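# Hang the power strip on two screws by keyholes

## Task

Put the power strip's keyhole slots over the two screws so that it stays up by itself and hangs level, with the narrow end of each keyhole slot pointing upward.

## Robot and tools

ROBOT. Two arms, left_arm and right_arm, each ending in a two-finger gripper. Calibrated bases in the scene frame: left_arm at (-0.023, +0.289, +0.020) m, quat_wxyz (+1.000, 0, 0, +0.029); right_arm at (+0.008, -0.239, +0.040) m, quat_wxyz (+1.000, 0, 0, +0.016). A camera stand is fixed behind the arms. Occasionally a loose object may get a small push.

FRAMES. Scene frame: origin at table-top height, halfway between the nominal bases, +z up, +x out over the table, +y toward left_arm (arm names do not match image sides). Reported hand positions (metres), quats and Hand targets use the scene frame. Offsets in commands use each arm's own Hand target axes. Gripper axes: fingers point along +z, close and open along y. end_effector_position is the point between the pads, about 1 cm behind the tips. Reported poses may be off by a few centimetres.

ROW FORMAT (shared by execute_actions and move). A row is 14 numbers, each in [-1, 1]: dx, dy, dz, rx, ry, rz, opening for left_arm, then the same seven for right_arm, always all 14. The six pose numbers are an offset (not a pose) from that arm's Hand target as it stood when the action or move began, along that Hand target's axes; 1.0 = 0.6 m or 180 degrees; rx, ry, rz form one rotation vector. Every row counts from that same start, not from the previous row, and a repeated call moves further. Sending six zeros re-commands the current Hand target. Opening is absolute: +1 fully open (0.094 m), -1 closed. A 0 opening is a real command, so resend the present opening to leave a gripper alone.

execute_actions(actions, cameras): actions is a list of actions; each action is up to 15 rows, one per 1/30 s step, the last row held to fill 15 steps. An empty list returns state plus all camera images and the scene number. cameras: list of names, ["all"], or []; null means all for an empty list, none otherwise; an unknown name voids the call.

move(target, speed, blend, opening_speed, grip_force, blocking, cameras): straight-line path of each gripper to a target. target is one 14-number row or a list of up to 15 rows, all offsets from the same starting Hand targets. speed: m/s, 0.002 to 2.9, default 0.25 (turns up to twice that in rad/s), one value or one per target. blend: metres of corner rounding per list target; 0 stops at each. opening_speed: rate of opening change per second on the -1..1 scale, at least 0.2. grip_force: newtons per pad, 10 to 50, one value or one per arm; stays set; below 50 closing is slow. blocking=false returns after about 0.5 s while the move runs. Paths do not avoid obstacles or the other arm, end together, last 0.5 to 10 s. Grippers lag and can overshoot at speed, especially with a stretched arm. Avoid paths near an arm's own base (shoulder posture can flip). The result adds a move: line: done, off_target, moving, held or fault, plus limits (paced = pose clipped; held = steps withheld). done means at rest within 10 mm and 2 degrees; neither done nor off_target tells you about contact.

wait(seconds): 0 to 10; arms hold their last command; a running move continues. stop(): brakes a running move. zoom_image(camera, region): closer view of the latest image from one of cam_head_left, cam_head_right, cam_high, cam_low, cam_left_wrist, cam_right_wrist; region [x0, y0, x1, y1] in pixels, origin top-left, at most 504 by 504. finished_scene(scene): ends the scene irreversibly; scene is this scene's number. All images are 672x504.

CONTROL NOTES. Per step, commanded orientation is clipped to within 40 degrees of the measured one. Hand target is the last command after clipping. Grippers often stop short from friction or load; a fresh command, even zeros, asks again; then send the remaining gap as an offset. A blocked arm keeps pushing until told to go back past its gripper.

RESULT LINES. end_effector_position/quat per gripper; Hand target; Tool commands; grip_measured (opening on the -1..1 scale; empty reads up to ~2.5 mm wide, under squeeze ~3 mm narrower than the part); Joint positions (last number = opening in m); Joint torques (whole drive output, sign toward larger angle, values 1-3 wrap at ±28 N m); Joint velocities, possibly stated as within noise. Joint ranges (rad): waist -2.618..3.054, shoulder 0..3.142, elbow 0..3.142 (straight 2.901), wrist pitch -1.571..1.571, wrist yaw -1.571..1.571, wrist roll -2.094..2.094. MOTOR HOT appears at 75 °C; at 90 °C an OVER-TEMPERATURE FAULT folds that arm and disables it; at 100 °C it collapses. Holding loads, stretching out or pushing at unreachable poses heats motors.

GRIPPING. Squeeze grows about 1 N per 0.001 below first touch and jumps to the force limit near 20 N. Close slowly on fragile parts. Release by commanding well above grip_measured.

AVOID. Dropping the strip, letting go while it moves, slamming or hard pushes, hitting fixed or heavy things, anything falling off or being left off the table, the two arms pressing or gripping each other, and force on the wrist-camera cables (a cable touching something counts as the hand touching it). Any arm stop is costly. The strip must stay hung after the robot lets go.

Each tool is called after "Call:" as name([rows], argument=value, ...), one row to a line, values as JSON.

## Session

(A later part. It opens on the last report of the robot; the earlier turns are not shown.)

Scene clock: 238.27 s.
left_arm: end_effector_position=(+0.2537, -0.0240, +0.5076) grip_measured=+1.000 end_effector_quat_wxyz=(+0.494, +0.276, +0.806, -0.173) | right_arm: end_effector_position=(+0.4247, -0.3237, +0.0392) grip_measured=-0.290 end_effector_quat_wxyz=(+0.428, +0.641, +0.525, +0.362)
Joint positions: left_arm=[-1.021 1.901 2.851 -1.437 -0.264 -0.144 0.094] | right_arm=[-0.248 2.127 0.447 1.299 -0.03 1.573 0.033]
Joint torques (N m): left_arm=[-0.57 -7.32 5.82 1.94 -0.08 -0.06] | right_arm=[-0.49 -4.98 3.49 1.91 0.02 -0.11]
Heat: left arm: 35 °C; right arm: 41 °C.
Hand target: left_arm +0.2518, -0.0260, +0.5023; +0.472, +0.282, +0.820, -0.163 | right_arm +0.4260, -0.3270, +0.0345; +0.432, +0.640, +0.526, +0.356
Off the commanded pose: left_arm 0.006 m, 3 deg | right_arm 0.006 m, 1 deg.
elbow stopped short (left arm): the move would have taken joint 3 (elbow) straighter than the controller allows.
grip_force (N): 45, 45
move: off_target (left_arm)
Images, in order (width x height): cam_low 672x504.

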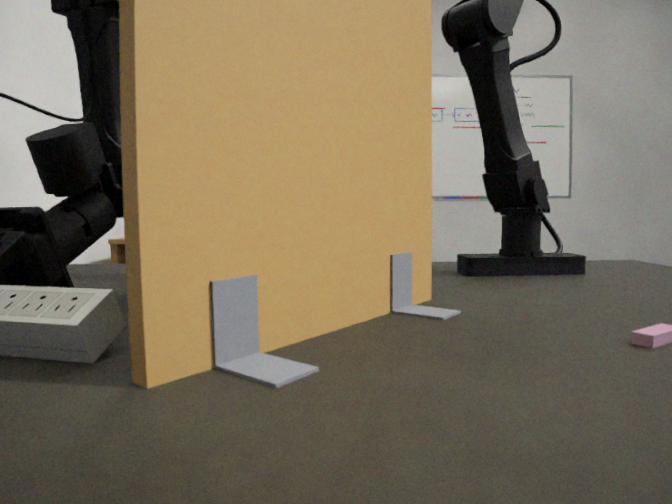

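Call:
move(target=[0,0,0,0,0,0,1.0,0,0.006,-0.002,0,0,0,-0.18], speed=0.05, opening_speed=0.2, cameras=["cam_low"])

Call:
zoom_image(camera="cam_low", region=[0, 200, 200, 400])

Scene clock: 243.40 s.
left_arm: end_effector_position=(+0.2537, -0.0240, +0.5076) grip_measured=+1.000 end_effector_quat_wxyz=(+0.494, +0.276, +0.806, -0.173) | right_arm: end_effector_position=(+0.4245, -0.3237, +0.0387) grip_measured=-0.182 end_effector_quat_wxyz=(+0.428, +0.641, +0.525, +0.361)
Joint positions: left_arm=[-1.021 1.901 2.851 -1.437 -0.264 -0.144 0.094] | right_arm=[-0.248 2.127 0.447 1.297 -0.03 1.573 0.038]
Joint torques (N m): left_arm=[-0.55 -7.34 5.81 1.95 -0.08 -0.06] | right_arm=[-0.49 -6.57 3.44 1.77 0.03 -0.1]
Heat: left arm: 35 °C; right arm: 40 °C.
Hand target: left_arm +0.2518, -0.0260, +0.5023; +0.472, +0.282, +0.820, -0.163 | right_arm +0.4262, -0.3271, +0.0383; +0.432, +0.640, +0.526, +0.356
Off the commanded pose: left_arm 0.006 m, 3 deg | right_arm 0.004 m, 1 deg.
elbow stopped short (left arm): the move would have taken joint 3 (elbow) straighter than the controller allows.
grip_force (N): 45, 45
move: off_target (left_arm)
Images, in order (width x height): cam_low 672x504.

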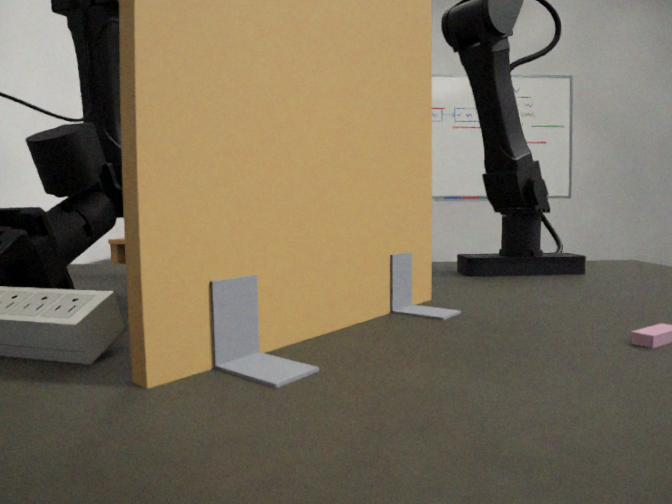

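Scaled by 2.520.

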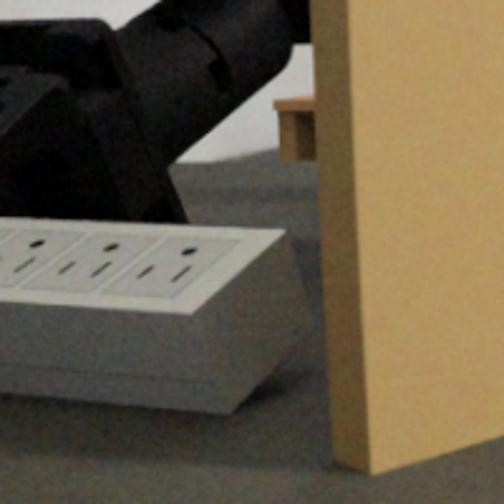

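Call:
move([
  [0,0,0,0,0,0,1.0,0,-0.003,-0.005,0,0,0,-0.08],
  [0,0,0,0,0,0,1.0,0,-0.04,-0.093,0,0,0,-0.08],
], speed=0.04, opening_speed=0.2, cameras=["cam_low","cam_left_wrist"])

Call:
zoom_image(camera="cam_low", region=[0, 200, 200, 400])

Call:
zoom_image(camera="cam_left_wrist", region=[290, 50, 590, 290])

Scene clock: 252.17 s.
left_arm: end_effector_position=(+0.2537, -0.0240, +0.5076) grip_measured=+1.000 end_effector_quat_wxyz=(+0.494, +0.276, +0.806, -0.173) | right_arm: end_effector_position=(+0.3691, -0.3138, +0.0349) grip_measured=-0.082 end_effector_quat_wxyz=(+0.425, +0.645, +0.526, +0.357)
Joint positions: left_arm=[-1.021 1.901 2.851 -1.437 -0.264 -0.144 0.094] | right_arm=[-0.255 2.127 0.228 1.505 -0.032 1.572 0.043]
Joint torques (N m): left_arm=[-0.55 -7.32 5.81 1.94 -0.08 -0.06] | right_arm=[-0.59 -5.24 0.59 2.08 -0.05 -0.1]
Heat: left arm: 35 °C; right arm: 40 °C.
Hand target: left_arm +0.2518, -0.0260, +0.5023; +0.472, +0.282, +0.820, -0.163 | right_arm +0.3667, -0.3155, +0.0368; +0.432, +0.640, +0.526, +0.356
Off the commanded pose: left_arm 0.006 m, 3 deg | right_arm 0.003 m, 1 deg.
elbow stopped short (left arm): the move would have taken joint 3 (elbow) straighter than the controller allows.
grip_force (N): 45, 45
move: off_target (left_arm)
Images, in order (width x height): cam_low 672x504, cam_left_wrist 672x504.

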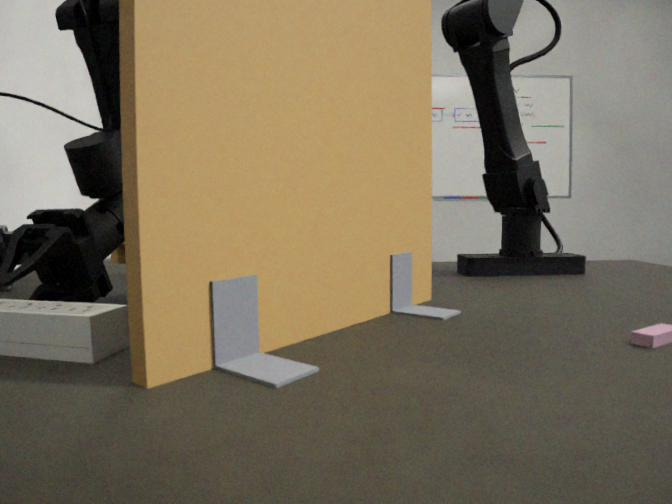

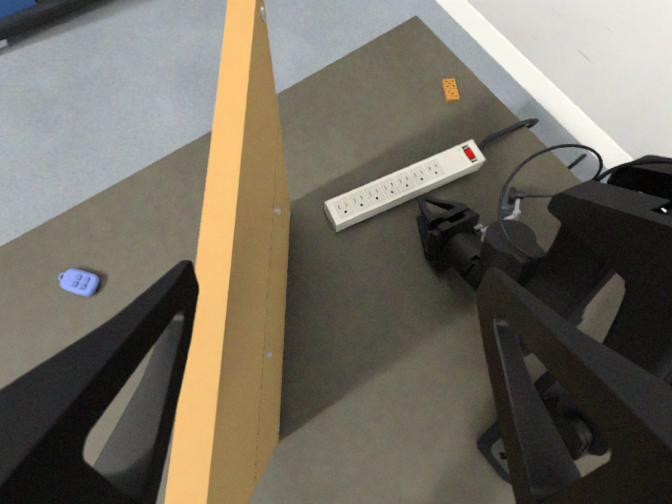

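Scaled by 2.520.

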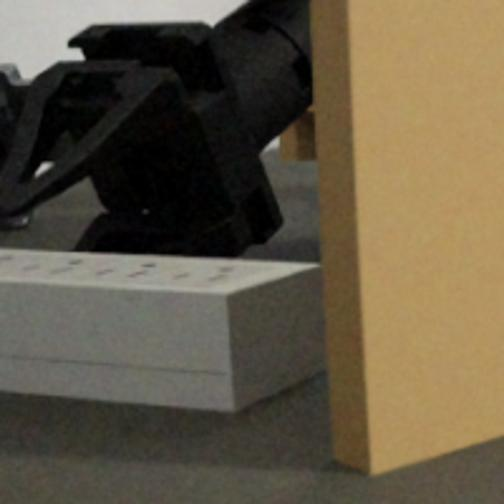

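Scaled by 1.680.

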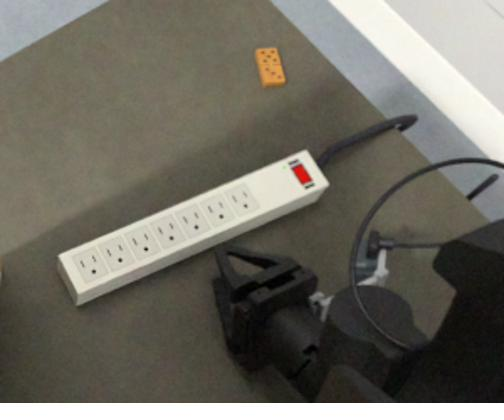

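Call:
move([
  [0,0,0,0,0,0,1.0,-0.003,0.133,-0.071,0.1,0,0,-0.08],
  [0,0,0,0,0,0,1.0,0.004,0.216,0.032,0.378,0,0,0.6],
], speed=0.2, blend=[0.02,0], grip_force=50, cameras=["cam_right_wrist","cam_left_wrist"])

Call:
zoom_image(camera="cam_left_wrist", region=[230, 180, 330, 380])

Scene clock: 264.97 s.
left_arm: end_effector_position=(+0.2537, -0.0240, +0.5076) grip_measured=+1.000 end_effector_quat_wxyz=(+0.494, +0.276, +0.806, -0.173) | right_arm: end_effector_position=(+0.4285, -0.3260, +0.1549) grip_measured=+0.598 end_effector_quat_wxyz=(+0.002, +0.774, +0.633, +0.011)
Joint positions: left_arm=[-1.021 1.901 2.851 -1.437 -0.264 -0.144 0.094] | right_arm=[-0.244 2.201 2.095 -1.449 -0.015 1.557 0.075]
Joint torques (N m): left_arm=[-0.55 -7.32 5.81 1.95 -0.08 -0.06] | right_arm=[0.54 -8.2 8.36 0.09 0.13 0.01]
Heat: left arm: 35 °C; right arm: 41 °C.
Hand target: left_arm +0.2518, -0.0260, +0.5023; +0.472, +0.282, +0.820, -0.163 | right_arm +0.4320, -0.3261, +0.1500; +0.000, +0.772, +0.636, +0.001
Off the commanded pose: left_arm 0.006 m, 3 deg | right_arm 0.006 m, 1 deg.
elbow stopped short (left arm): the move would have taken joint 3 (elbow) straighter than the controller allows.
move: off_target (left_arm)
Images, in order (width x height): cam_left_wrist 672x504, cam_right_wrist 672x504.

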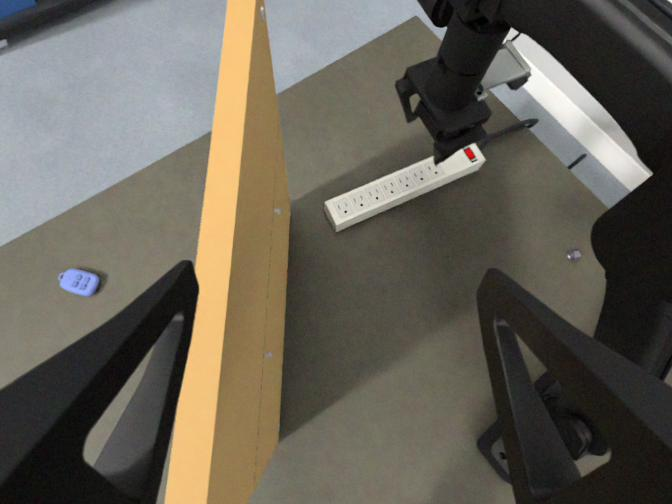

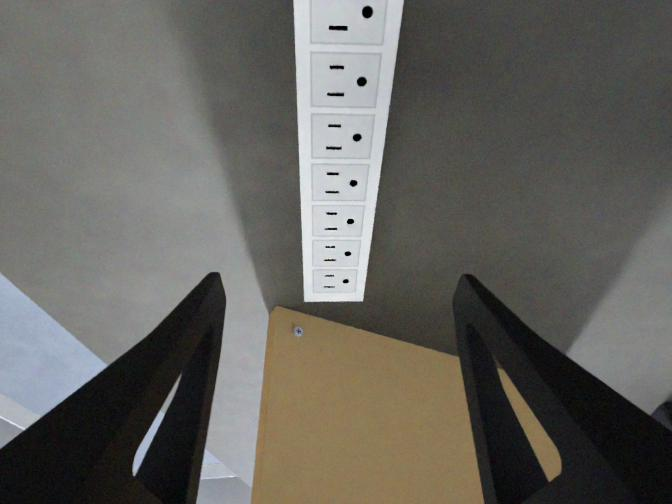

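Scaled by 2.520.

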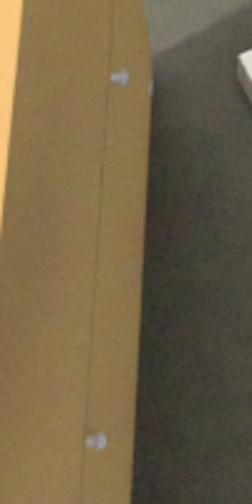

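Call:
move(target=[0,0,0,0,0,0,1.0,0,-0.005,0.22,0,0,0.01,0.6], speed=0.12, cameras=["cam_right_wrist","cam_low"])

Scene clock: 297.10 s.
left_arm: end_effector_position=(+0.2537, -0.0240, +0.5076) grip_measured=+1.000 end_effector_quat_wxyz=(+0.494, +0.276, +0.806, -0.173) | right_arm: end_effector_position=(+0.4337, -0.3271, +0.0310) grip_measured=+0.598 end_effector_quat_wxyz=(+0.007, +0.782, +0.623, +0.015)
Joint positions: left_arm=[-1.021 1.901 2.851 -1.437 -0.264 -0.144 0.094] | right_arm=[-0.244 2.261 1.696 -0.975 -0.014 1.583 0.075]
Joint torques (N m): left_arm=[-0.57 -7.32 5.82 1.94 -0.08 -0.06] | right_arm=[0.61 -8.81 5.09 0.28 0.12 0.06]
Heat: left arm: 35 °C; right arm: 45 °C.
Hand target: left_arm +0.2518, -0.0260, +0.5023; +0.472, +0.282, +0.820, -0.163 | right_arm +0.4292, -0.3253, +0.0180; +0.000, +0.782, +0.623, +0.001
Off the commanded pose: left_arm 0.006 m, 3 deg | right_arm 0.014 m, 2 deg.
elbow stopped short (left arm): the move would have taken joint 3 (elbow) straighter than the controller allows.
move: off_target (left_arm, right_arm)
Images, in order (width x height): cam_low 672x504, cam_right_wrist 672x504.

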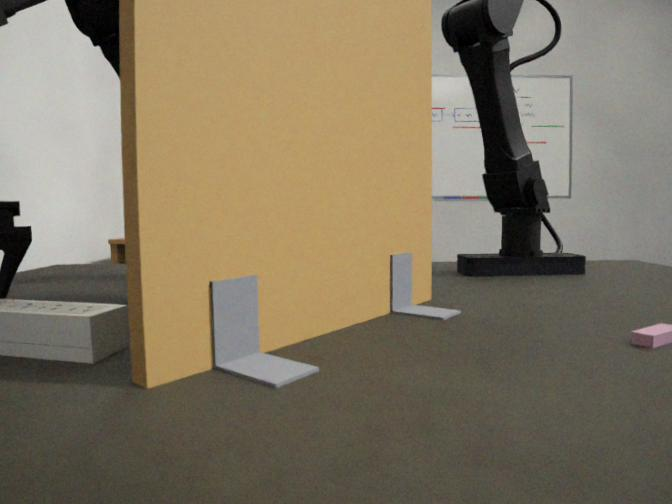

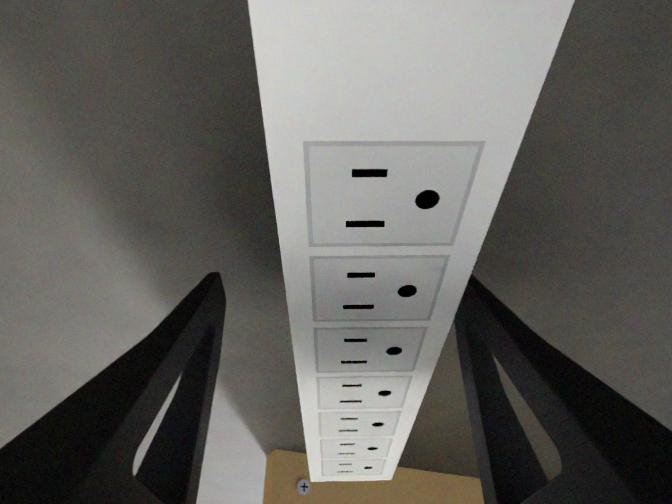

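Call:
move(target=[0,0,0,0,0,0,1.0,0,-0.018,0.003,0,0,0,0.6], speed=0.08, cameras=["cam_right_wrist"])

Scene clock: 304.90 s.
left_arm: end_effector_position=(+0.2537, -0.0240, +0.5076) grip_measured=+1.000 end_effector_quat_wxyz=(+0.494, +0.276, +0.806, -0.173) | right_arm: end_effector_position=(+0.4212, -0.3245, +0.0167) grip_measured=+0.598 end_effector_quat_wxyz=(-0.004, +0.782, +0.623, +0.006)
Joint positions: left_arm=[-1.021 1.901 2.851 -1.437 -0.264 -0.144 0.094] | right_arm=[-0.244 2.261 1.636 -0.945 -0.014 1.584 0.075]
Joint torques (N m): left_arm=[-0.57 -7.32 5.81 1.94 -0.08 -0.05] | right_arm=[0.66 -11.51 4.25 0.27 0.12 0.06]
Heat: left arm: 35 °C; right arm: 44 °C.
Hand target: left_arm +0.2518, -0.0260, +0.5023; +0.472, +0.282, +0.820, -0.163 | right_arm +0.4187, -0.3229, +0.0161; +0.000, +0.782, +0.623, +0.001
Off the commanded pose: left_arm 0.006 m, 3 deg | right_arm 0.003 m, 1 deg.
elbow stopped short (left arm): the move would have taken joint 3 (elbow) straighter than the controller allows.
move: off_target (left_arm)
Images, in order (width x height): cam_right_wrist 672x504.

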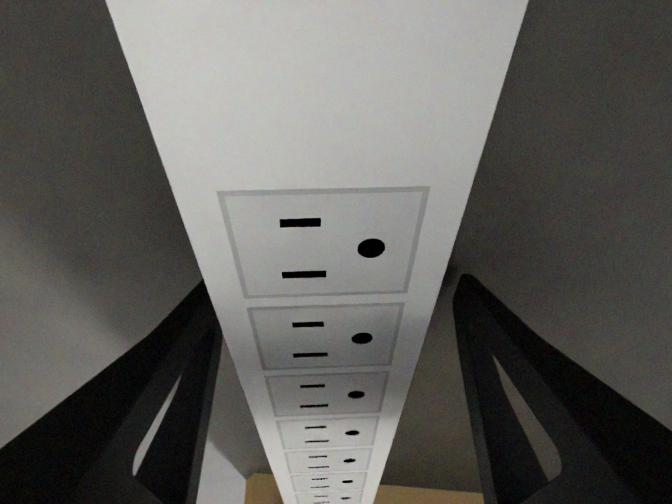

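Call:
move([
  [0,0,0,0,0,0,1.0,0,0,-0.018,0,0,0,0.6],
  [0,0,0,0,0,0,1.0,0,0,-0.018,0,0,0,-0.2],
], speed=0.08, grip_force=45, cameras=["cam_right_wrist","cam_left_wrist"])

Scene clock: 313.77 s.
left_arm: end_effector_position=(+0.2537, -0.0240, +0.5076) grip_measured=+1.000 end_effector_quat_wxyz=(+0.494, +0.276, +0.806, -0.173) | right_arm: end_effector_position=(+0.4195, -0.3242, +0.0167) grip_measured=-0.039 end_effector_quat_wxyz=(-0.007, +0.782, +0.623, +0.003)
Joint positions: left_arm=[-1.021 1.901 2.851 -1.437 -0.264 -0.144 0.094] | right_arm=[-0.244 2.261 1.636 -0.952 -0.014 1.584 0.045]
Joint torques (N m): left_arm=[-0.57 -7.32 5.81 1.94 -0.08 -0.06] | right_arm=[0.58 -12.88 5.49 0.01 0.12 0.05]
Heat: left arm: 35 °C; right arm: 42 °C.
Hand target: left_arm +0.2518, -0.0260, +0.5023; +0.472, +0.282, +0.820, -0.163 | right_arm +0.4186, -0.3229, +0.0269; +0.000, +0.782, +0.623, +0.001
Off the commanded pose: left_arm 0.006 m, 3 deg | right_arm 0.010 m, 1 deg.
elbow stopped short (left arm): the move would have taken joint 3 (elbow) straighter than the controller allows.
grip_force (N): 45, 45
move: off_target (left_arm); target 2's new opening was sent with right_arm's hand 0.011 m and 1 deg from that target
Images, in order (width x height): cam_left_wrist 672x504, cam_right_wrist 672x504.

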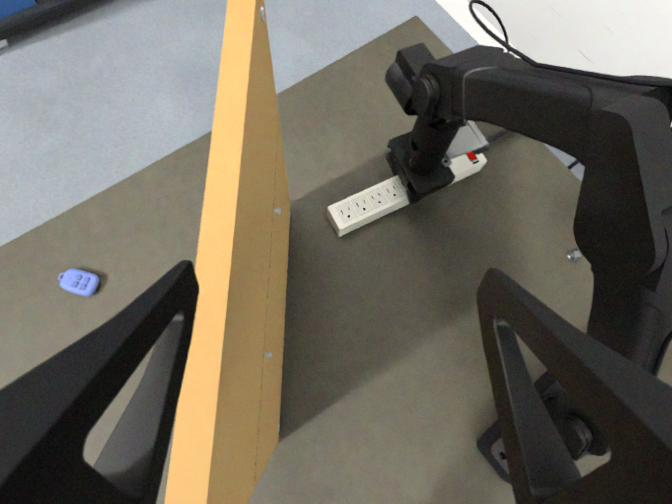

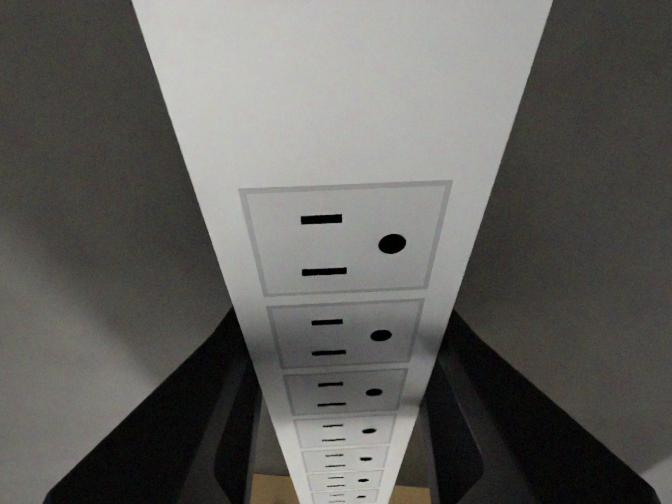

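Call:
zoom_image(camera="cam_left_wrist", region=[190, 0, 310, 120])

Call:
zoom_image(camera="cam_left_wrist", region=[200, 180, 320, 300])

Call:
zoom_image(camera="cam_left_wrist", region=[190, 320, 310, 440])

Scaled by 4.200.

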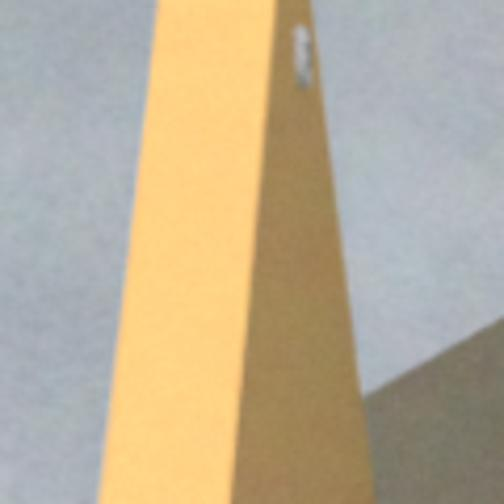

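Scaled by 4.200.

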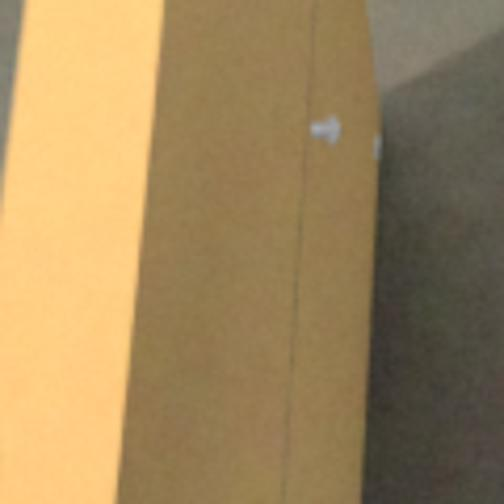

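Scaled by 4.200.

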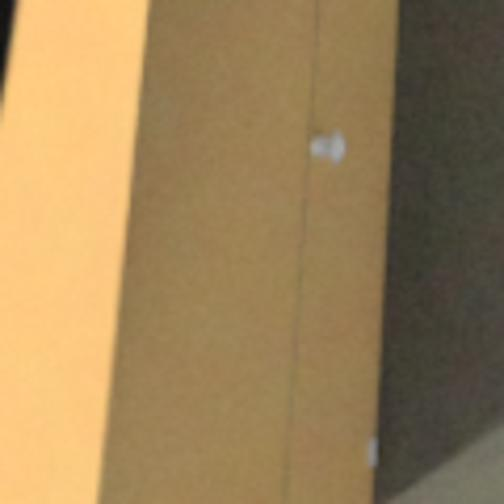

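Call:
move([
  [0,0,0,0,0,0,1.0,0,0,-0.205,0,0,0,-0.2],
  [0,0,0,0,0,0,1.0,0.073,-0.151,-0.2885,-0.5,0,0,-0.2],
], speed=0.22, blend=[0.03,0], grip_force=50, cameras=["cam_head_right","cam_high","cam_left_wrist","cam_right_wrist"])

Scene clock: 428.03 s.
left_arm: end_effector_position=(+0.2537, -0.0240, +0.5076) grip_measured=+1.000 end_effector_quat_wxyz=(+0.494, +0.276, +0.806, -0.173) | right_arm: end_effector_position=(+0.3390, -0.2601, +0.1793) grip_measured=-0.056 end_effector_quat_wxyz=(+0.519, +0.584, +0.453, +0.430)
Joint positions: left_arm=[-1.021 1.901 2.851 -1.437 -0.264 -0.144 0.094] | right_arm=[0.076 1.283 0.067 1.119 0.325 1.634 0.044]
Joint torques (N m): left_arm=[-0.55 -7.34 5.81 1.94 -0.08 -0.06] | right_arm=[0.58 -1.96 4.94 2.7 0.2 -0.51]
Heat: left arm: 35 °C; right arm: 42 °C.
Hand target: left_arm +0.2518, -0.0260, +0.5023; +0.472, +0.282, +0.820, -0.163 | right_arm +0.3399, -0.2601, +0.1999; +0.553, +0.553, +0.440, +0.441
Off the commanded pose: left_arm 0.006 m, 3 deg | right_arm 0.021 m, 6 deg.
elbow stopped short (left arm): the move would have taken joint 3 (elbow) straighter than the controller allows.
move: off_target (left_arm, right_arm)
Images, in order (width x height): cam_head_right 672x504, cam_high 672x504, cam_left_wrist 672x504, cam_right_wrist 672x504.

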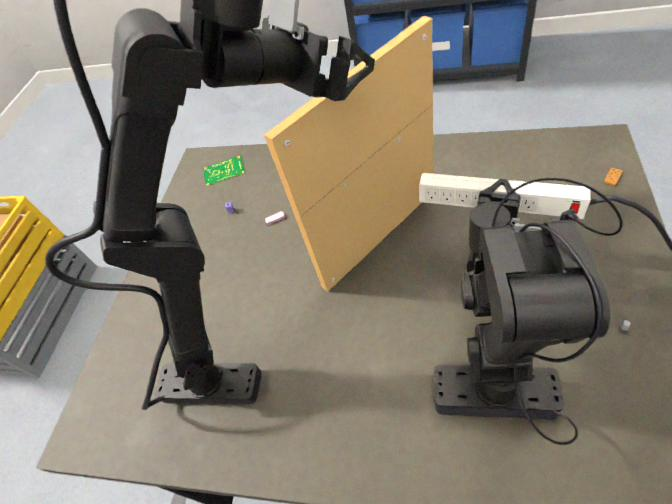

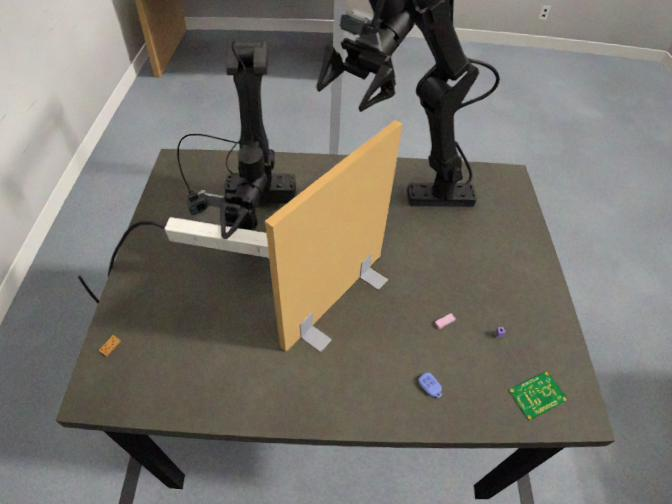

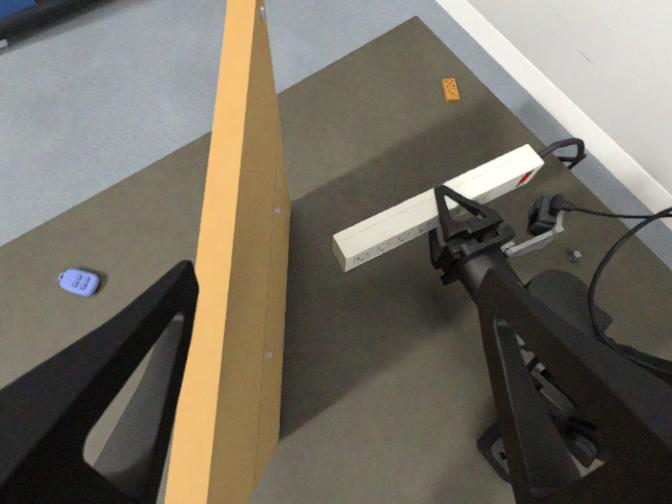

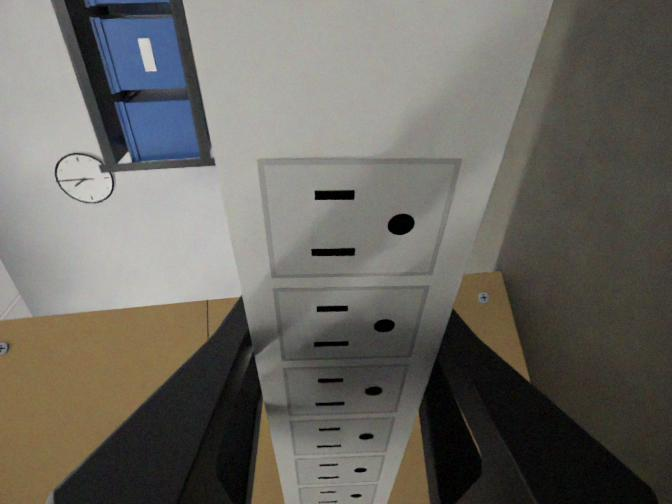

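Call:
move([
  [0,0,0,0,0,0,1.0,0.075,0,-0.12,0,0.366,0,-0.2],
  [0,0,0,0,0,0,1.0,0.192,0.017,-0.148,0,0.366,0,-0.2],
], speed=0.2, blend=[0.02,0], cameras=["cam_head_right","cam_high","cam_left_wrist","cam_right_wrist"])

Scene clock: 441.30 s.
left_arm: end_effector_position=(+0.2537, -0.0240, +0.5076) grip_measured=+1.000 end_effector_quat_wxyz=(+0.494, +0.276, +0.806, -0.173) | right_arm: end_effector_position=(+0.2840, -0.1338, +0.1951) grip_measured=-0.056 end_effector_quat_wxyz=(+0.195, +0.277, +0.669, +0.662)
Joint positions: left_arm=[-1.021 1.901 2.851 -1.437 -0.264 -0.144 0.094] | right_arm=[-0.25 1.272 0.119 1.046 -1.109 1.582 0.044]
Joint torques (N m): left_arm=[-0.55 -7.32 5.82 1.94 -0.08 -0.06] | right_arm=[0.98 -3.52 4.78 2.23 -0.36 -0.23]
Heat: left arm: 35 °C; right arm: 41 °C.
Hand target: left_arm +0.2518, -0.0260, +0.5023; +0.472, +0.282, +0.820, -0.163 | right_arm +0.2789, -0.1281, +0.2103; +0.225, +0.224, +0.670, +0.671
Off the commanded pose: left_arm 0.006 m, 3 deg | right_arm 0.017 m, 7 deg.
elbow stopped short (left arm): the move would have taken joint 3 (elbow) straighter than the controller allows.
move: off_target (left_arm, right_arm)
Images, in order (width x height): cam_head_right 672x504, cam_high 672x504, cam_left_wrist 672x504, cam_right_wrist 672x504.

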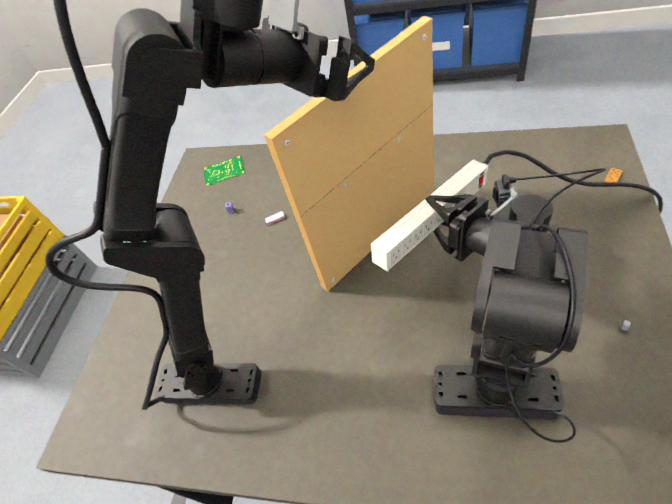

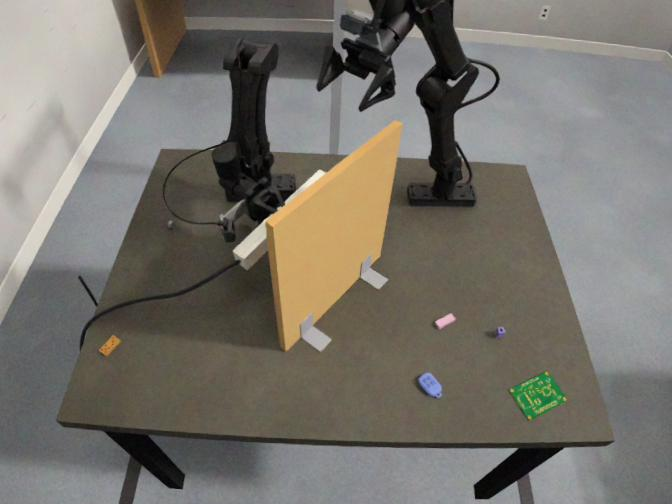

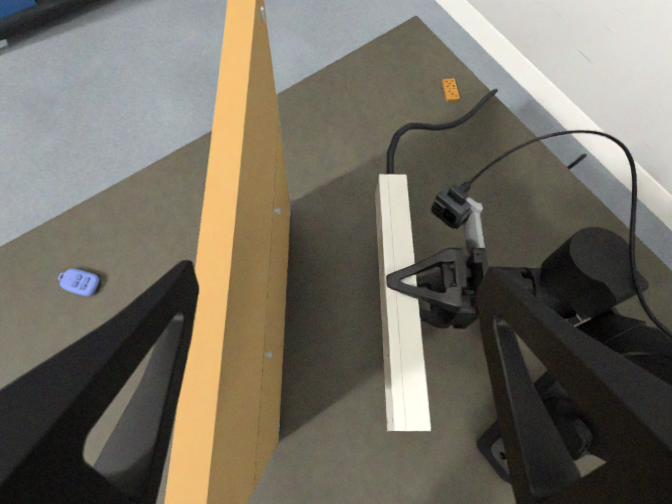

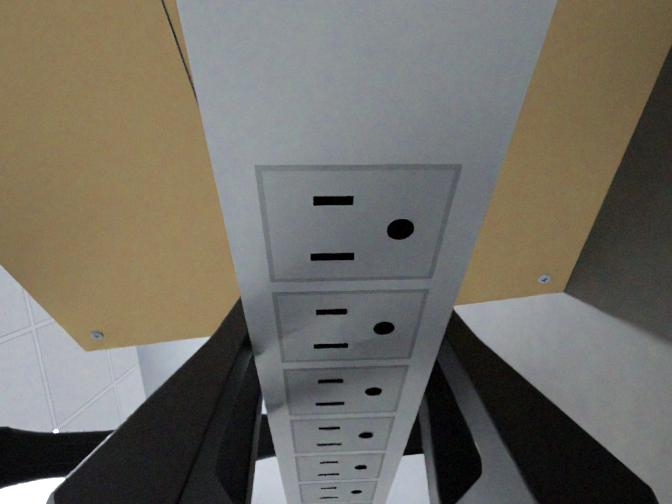

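Call:
move(target=[0,0,0,0,0,0,1.0,0,0,0,-0.014,0.004,-0.042,-0.2], speed=0.15, cameras=["cam_left_wrist","cam_right_wrist"])

Scene clock: 452.67 s.
left_arm: end_effector_position=(+0.2537, -0.0240, +0.5076) grip_measured=+1.000 end_effector_quat_wxyz=(+0.494, +0.276, +0.806, -0.173) | right_arm: end_effector_position=(+0.2860, -0.1349, +0.1944) grip_measured=-0.056 end_effector_quat_wxyz=(+0.237, +0.240, +0.673, +0.658)
Joint positions: left_arm=[-1.021 1.901 2.851 -1.437 -0.264 -0.144 0.094] | right_arm=[-0.25 1.362 0.1 1.217 -1.102 1.526 0.044]
Joint torques (N m): left_arm=[-0.57 -7.32 5.81 1.94 -0.08 -0.06] | right_arm=[0.54 -2.17 4.45 2.46 -0.6 -0.34]
Heat: left arm: 35 °C; right arm: 41 °C.
Hand target: left_arm +0.2518, -0.0260, +0.5023; +0.472, +0.282, +0.820, -0.163 | right_arm +0.2789, -0.1281, +0.2102; +0.269, +0.170, +0.670, +0.671
Off the commanded pose: left_arm 0.006 m, 3 deg | right_arm 0.019 m, 9 deg.
elbow stopped short (left arm): the move would have taken joint 3 (elbow) straighter than the controller allows.
move: off_target (left_arm, right_arm)
Images, in order (width x height): cam_left_wrist 672x504, cam_right_wrist 672x504.

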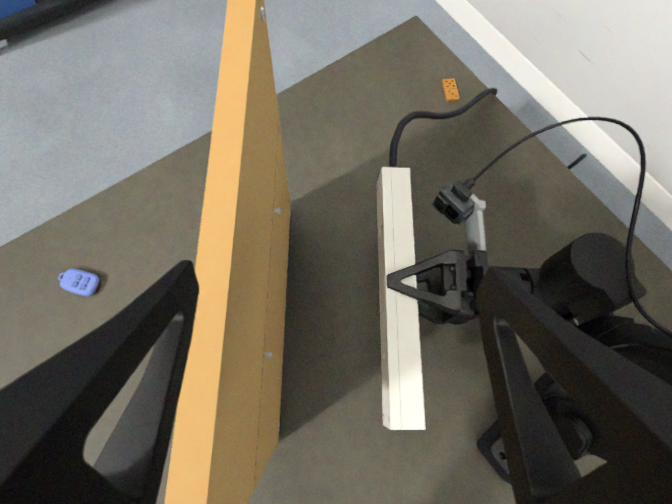

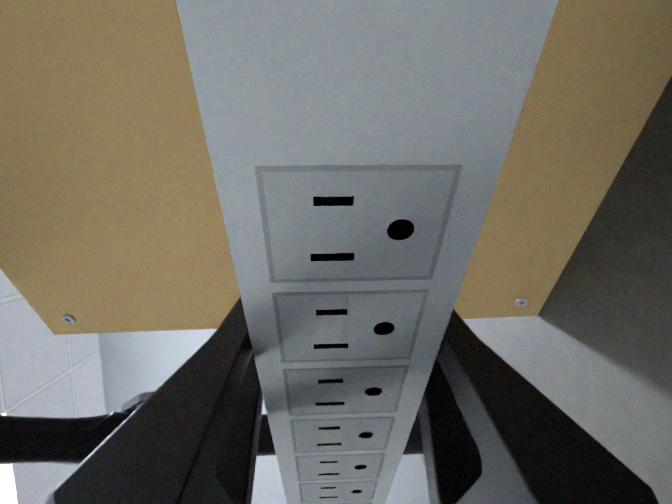

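Call:
move(target=[0,0,0,0,0,0,1.0,0.008,-0.058,-0.003,0,0,0,-0.2], speed=0.12, cameras=["cam_left_wrist","cam_right_wrist","cam_head_right"])

Call:
zoom_image(camera="cam_right_wrist", region=[60, 0, 260, 260])

Scene clock: 473.33 s.
left_arm: end_effector_position=(+0.2537, -0.0240, +0.5076) grip_measured=+1.000 end_effector_quat_wxyz=(+0.494, +0.276, +0.806, -0.173) | right_arm: end_effector_position=(+0.2841, -0.1333, +0.1594) grip_measured=-0.056 end_effector_quat_wxyz=(+0.230, +0.236, +0.684, +0.650)
Joint positions: left_arm=[-1.021 1.901 2.851 -1.437 -0.264 -0.144 0.094] | right_arm=[-0.25 1.65 0.065 1.475 -1.115 1.464 0.044]
Joint torques (N m): left_arm=[-0.55 -7.32 5.79 1.94 -0.08 -0.06] | right_arm=[0.27 -2.74 2.76 2.53 -0.58 -0.29]
Heat: left arm: 35 °C; right arm: 40 °C.
Hand target: left_arm +0.2518, -0.0260, +0.5023; +0.472, +0.282, +0.820, -0.163 | right_arm +0.2787, -0.1282, +0.1751; +0.269, +0.170, +0.670, +0.671
Off the commanded pose: left_arm 0.006 m, 3 deg | right_arm 0.017 m, 9 deg.
elbow stopped short (left arm): the move would have taken joint 3 (elbow) straighter than the controller allows.
joint sent to its limit (right arm) — joint 4 (wrist pitch), upper limit. The joint targets are off in orientation, not in position.
move: off_target (left_arm, right_arm)
Images, in order (width x height): cam_head_right 672x504, cam_left_wrist 672x504, cam_right_wrist 672x504.

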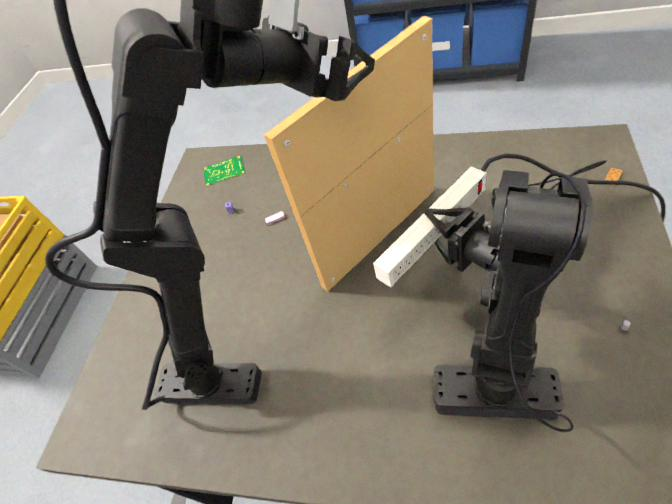

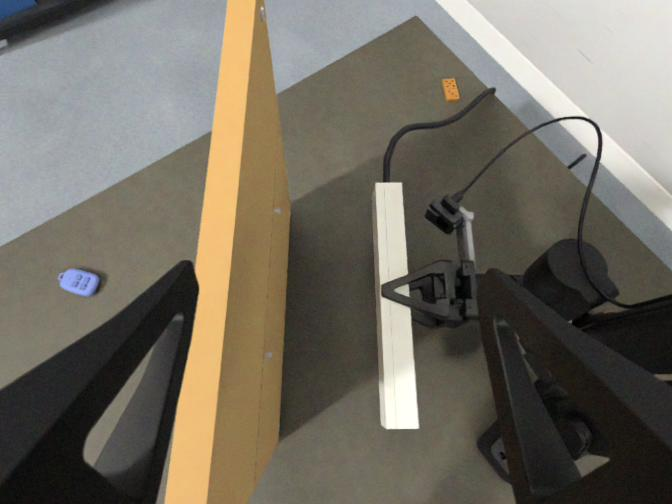

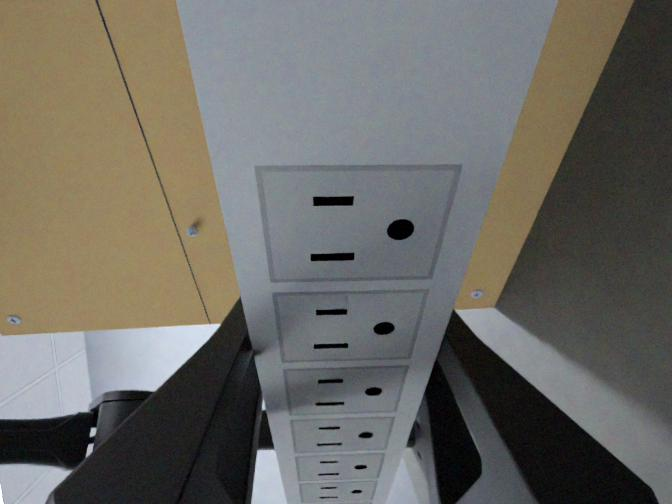

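Scaled by 1.938.

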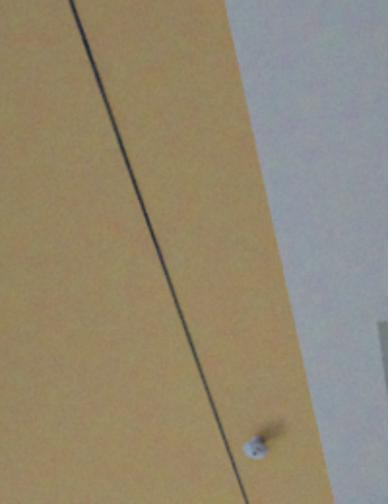

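Call:
zoom_image(camera="cam_left_wrist", region=[360, 170, 430, 240])

Call:
zoom_image(camera="cam_left_wrist", region=[360, 370, 430, 440])

Scaled by 7.200.

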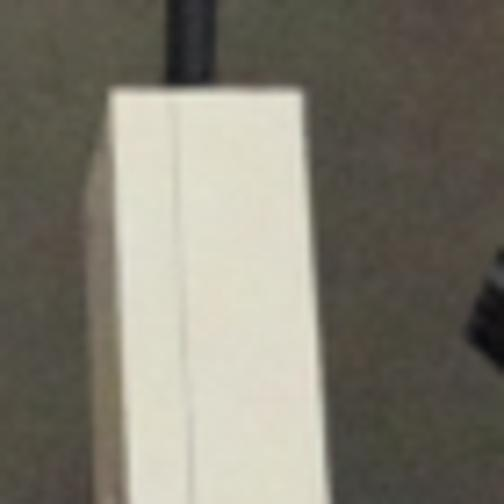

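Scaled by 7.200.

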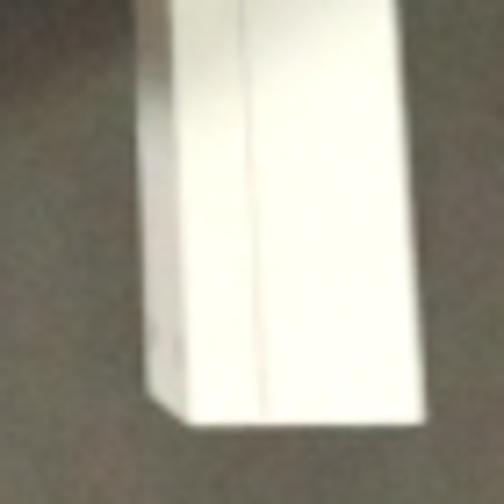

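Call:
move(target=[0,0,0,0,0,0,1.0,-0.017,0.069,0.176,0,-0.004,0,-0.2], speed=0.1, cameras=["cam_left_wrist","cam_right_wrist","cam_head_right"])

Call:
zoom_image(camera="cam_left_wrist", region=[240, 120, 360, 240])

Call:
zoom_image(camera="cam_left_wrist", region=[240, 330, 360, 450])

Call:
zoom_image(camera="cam_right_wrist", region=[100, 100, 300, 300])

Scene clock: 543.60 s.
left_arm: end_effector_position=(+0.2537, -0.0240, +0.5076) grip_measured=+1.000 end_effector_quat_wxyz=(+0.494, +0.276, +0.806, -0.173) | right_arm: end_effector_position=(+0.3397, -0.0573, +0.1829) grip_measured=-0.056 end_effector_quat_wxyz=(+0.229, +0.246, +0.687, +0.645)
Joint positions: left_arm=[-1.021 1.901 2.851 -1.437 -0.264 -0.144 0.094] | right_arm=[0.155 1.613 0.3 1.229 -0.697 1.52 0.044]
Joint torques (N m): left_arm=[-0.55 -7.31 5.79 1.94 -0.08 -0.06] | right_arm=[1.18 -6.69 7.73 2.41 -0.37 -0.39]
Heat: left arm: 35 °C; right arm: 39 °C.
Hand target: left_arm +0.2518, -0.0260, +0.5023; +0.472, +0.282, +0.820, -0.163 | right_arm +0.3435, -0.0473, +0.2221; +0.273, +0.174, +0.668, +0.670
Off the commanded pose: left_arm 0.006 m, 3 deg | right_arm 0.041 m, 10 deg.
elbow stopped short (left arm): the move would have taken joint 3 (elbow) straighter than the controller allows.
move: off_target (left_arm, right_arm)
Images, in order (width x height): cam_head_right 672x504, cam_left_wrist 672x504, cam_right_wrist 672x504.

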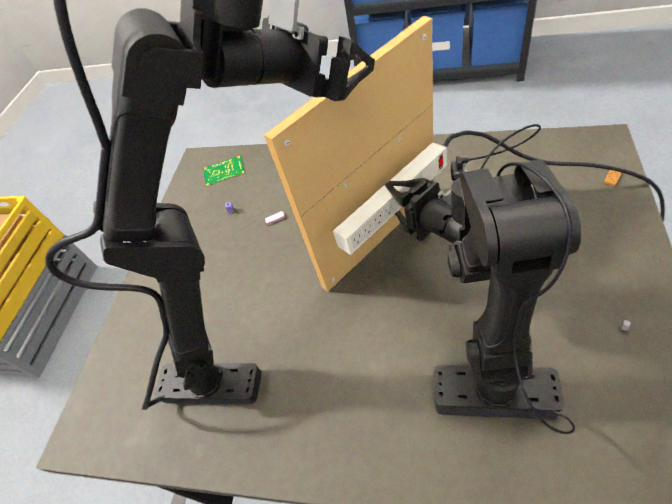

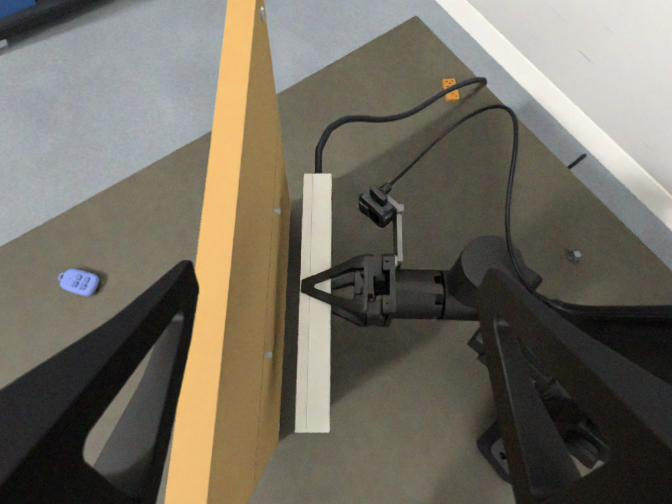

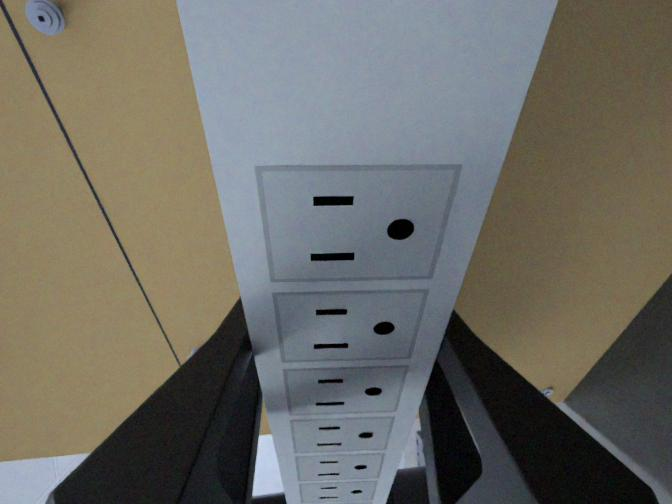

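Scaled by 4.200.

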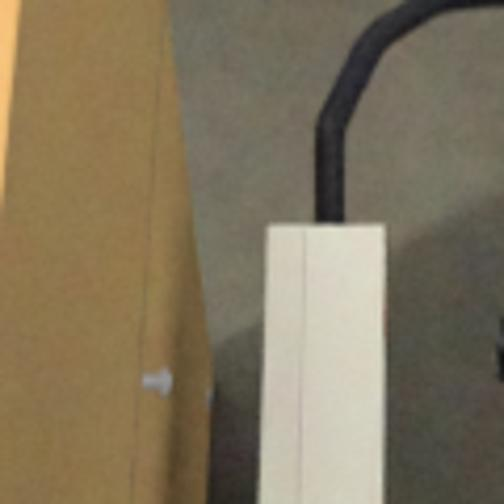

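Scaled by 4.200.

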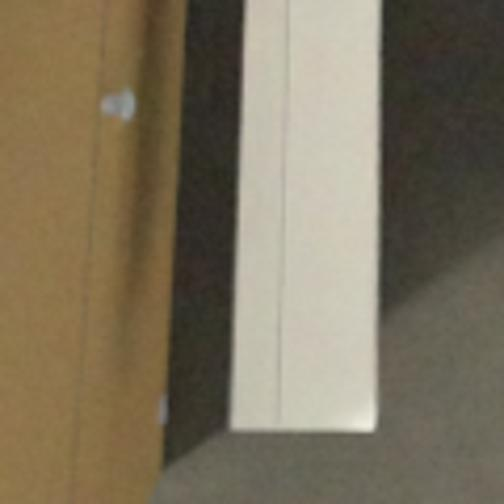

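Scaled by 2.520.

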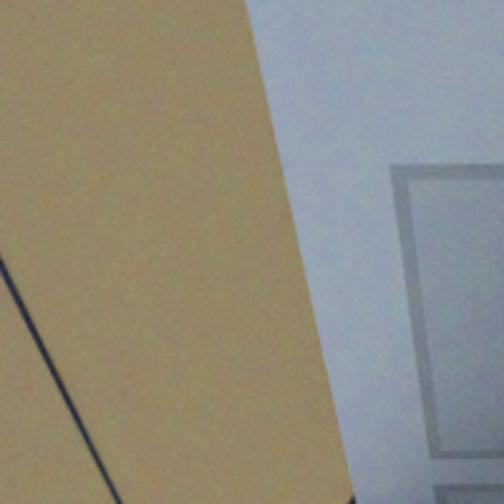

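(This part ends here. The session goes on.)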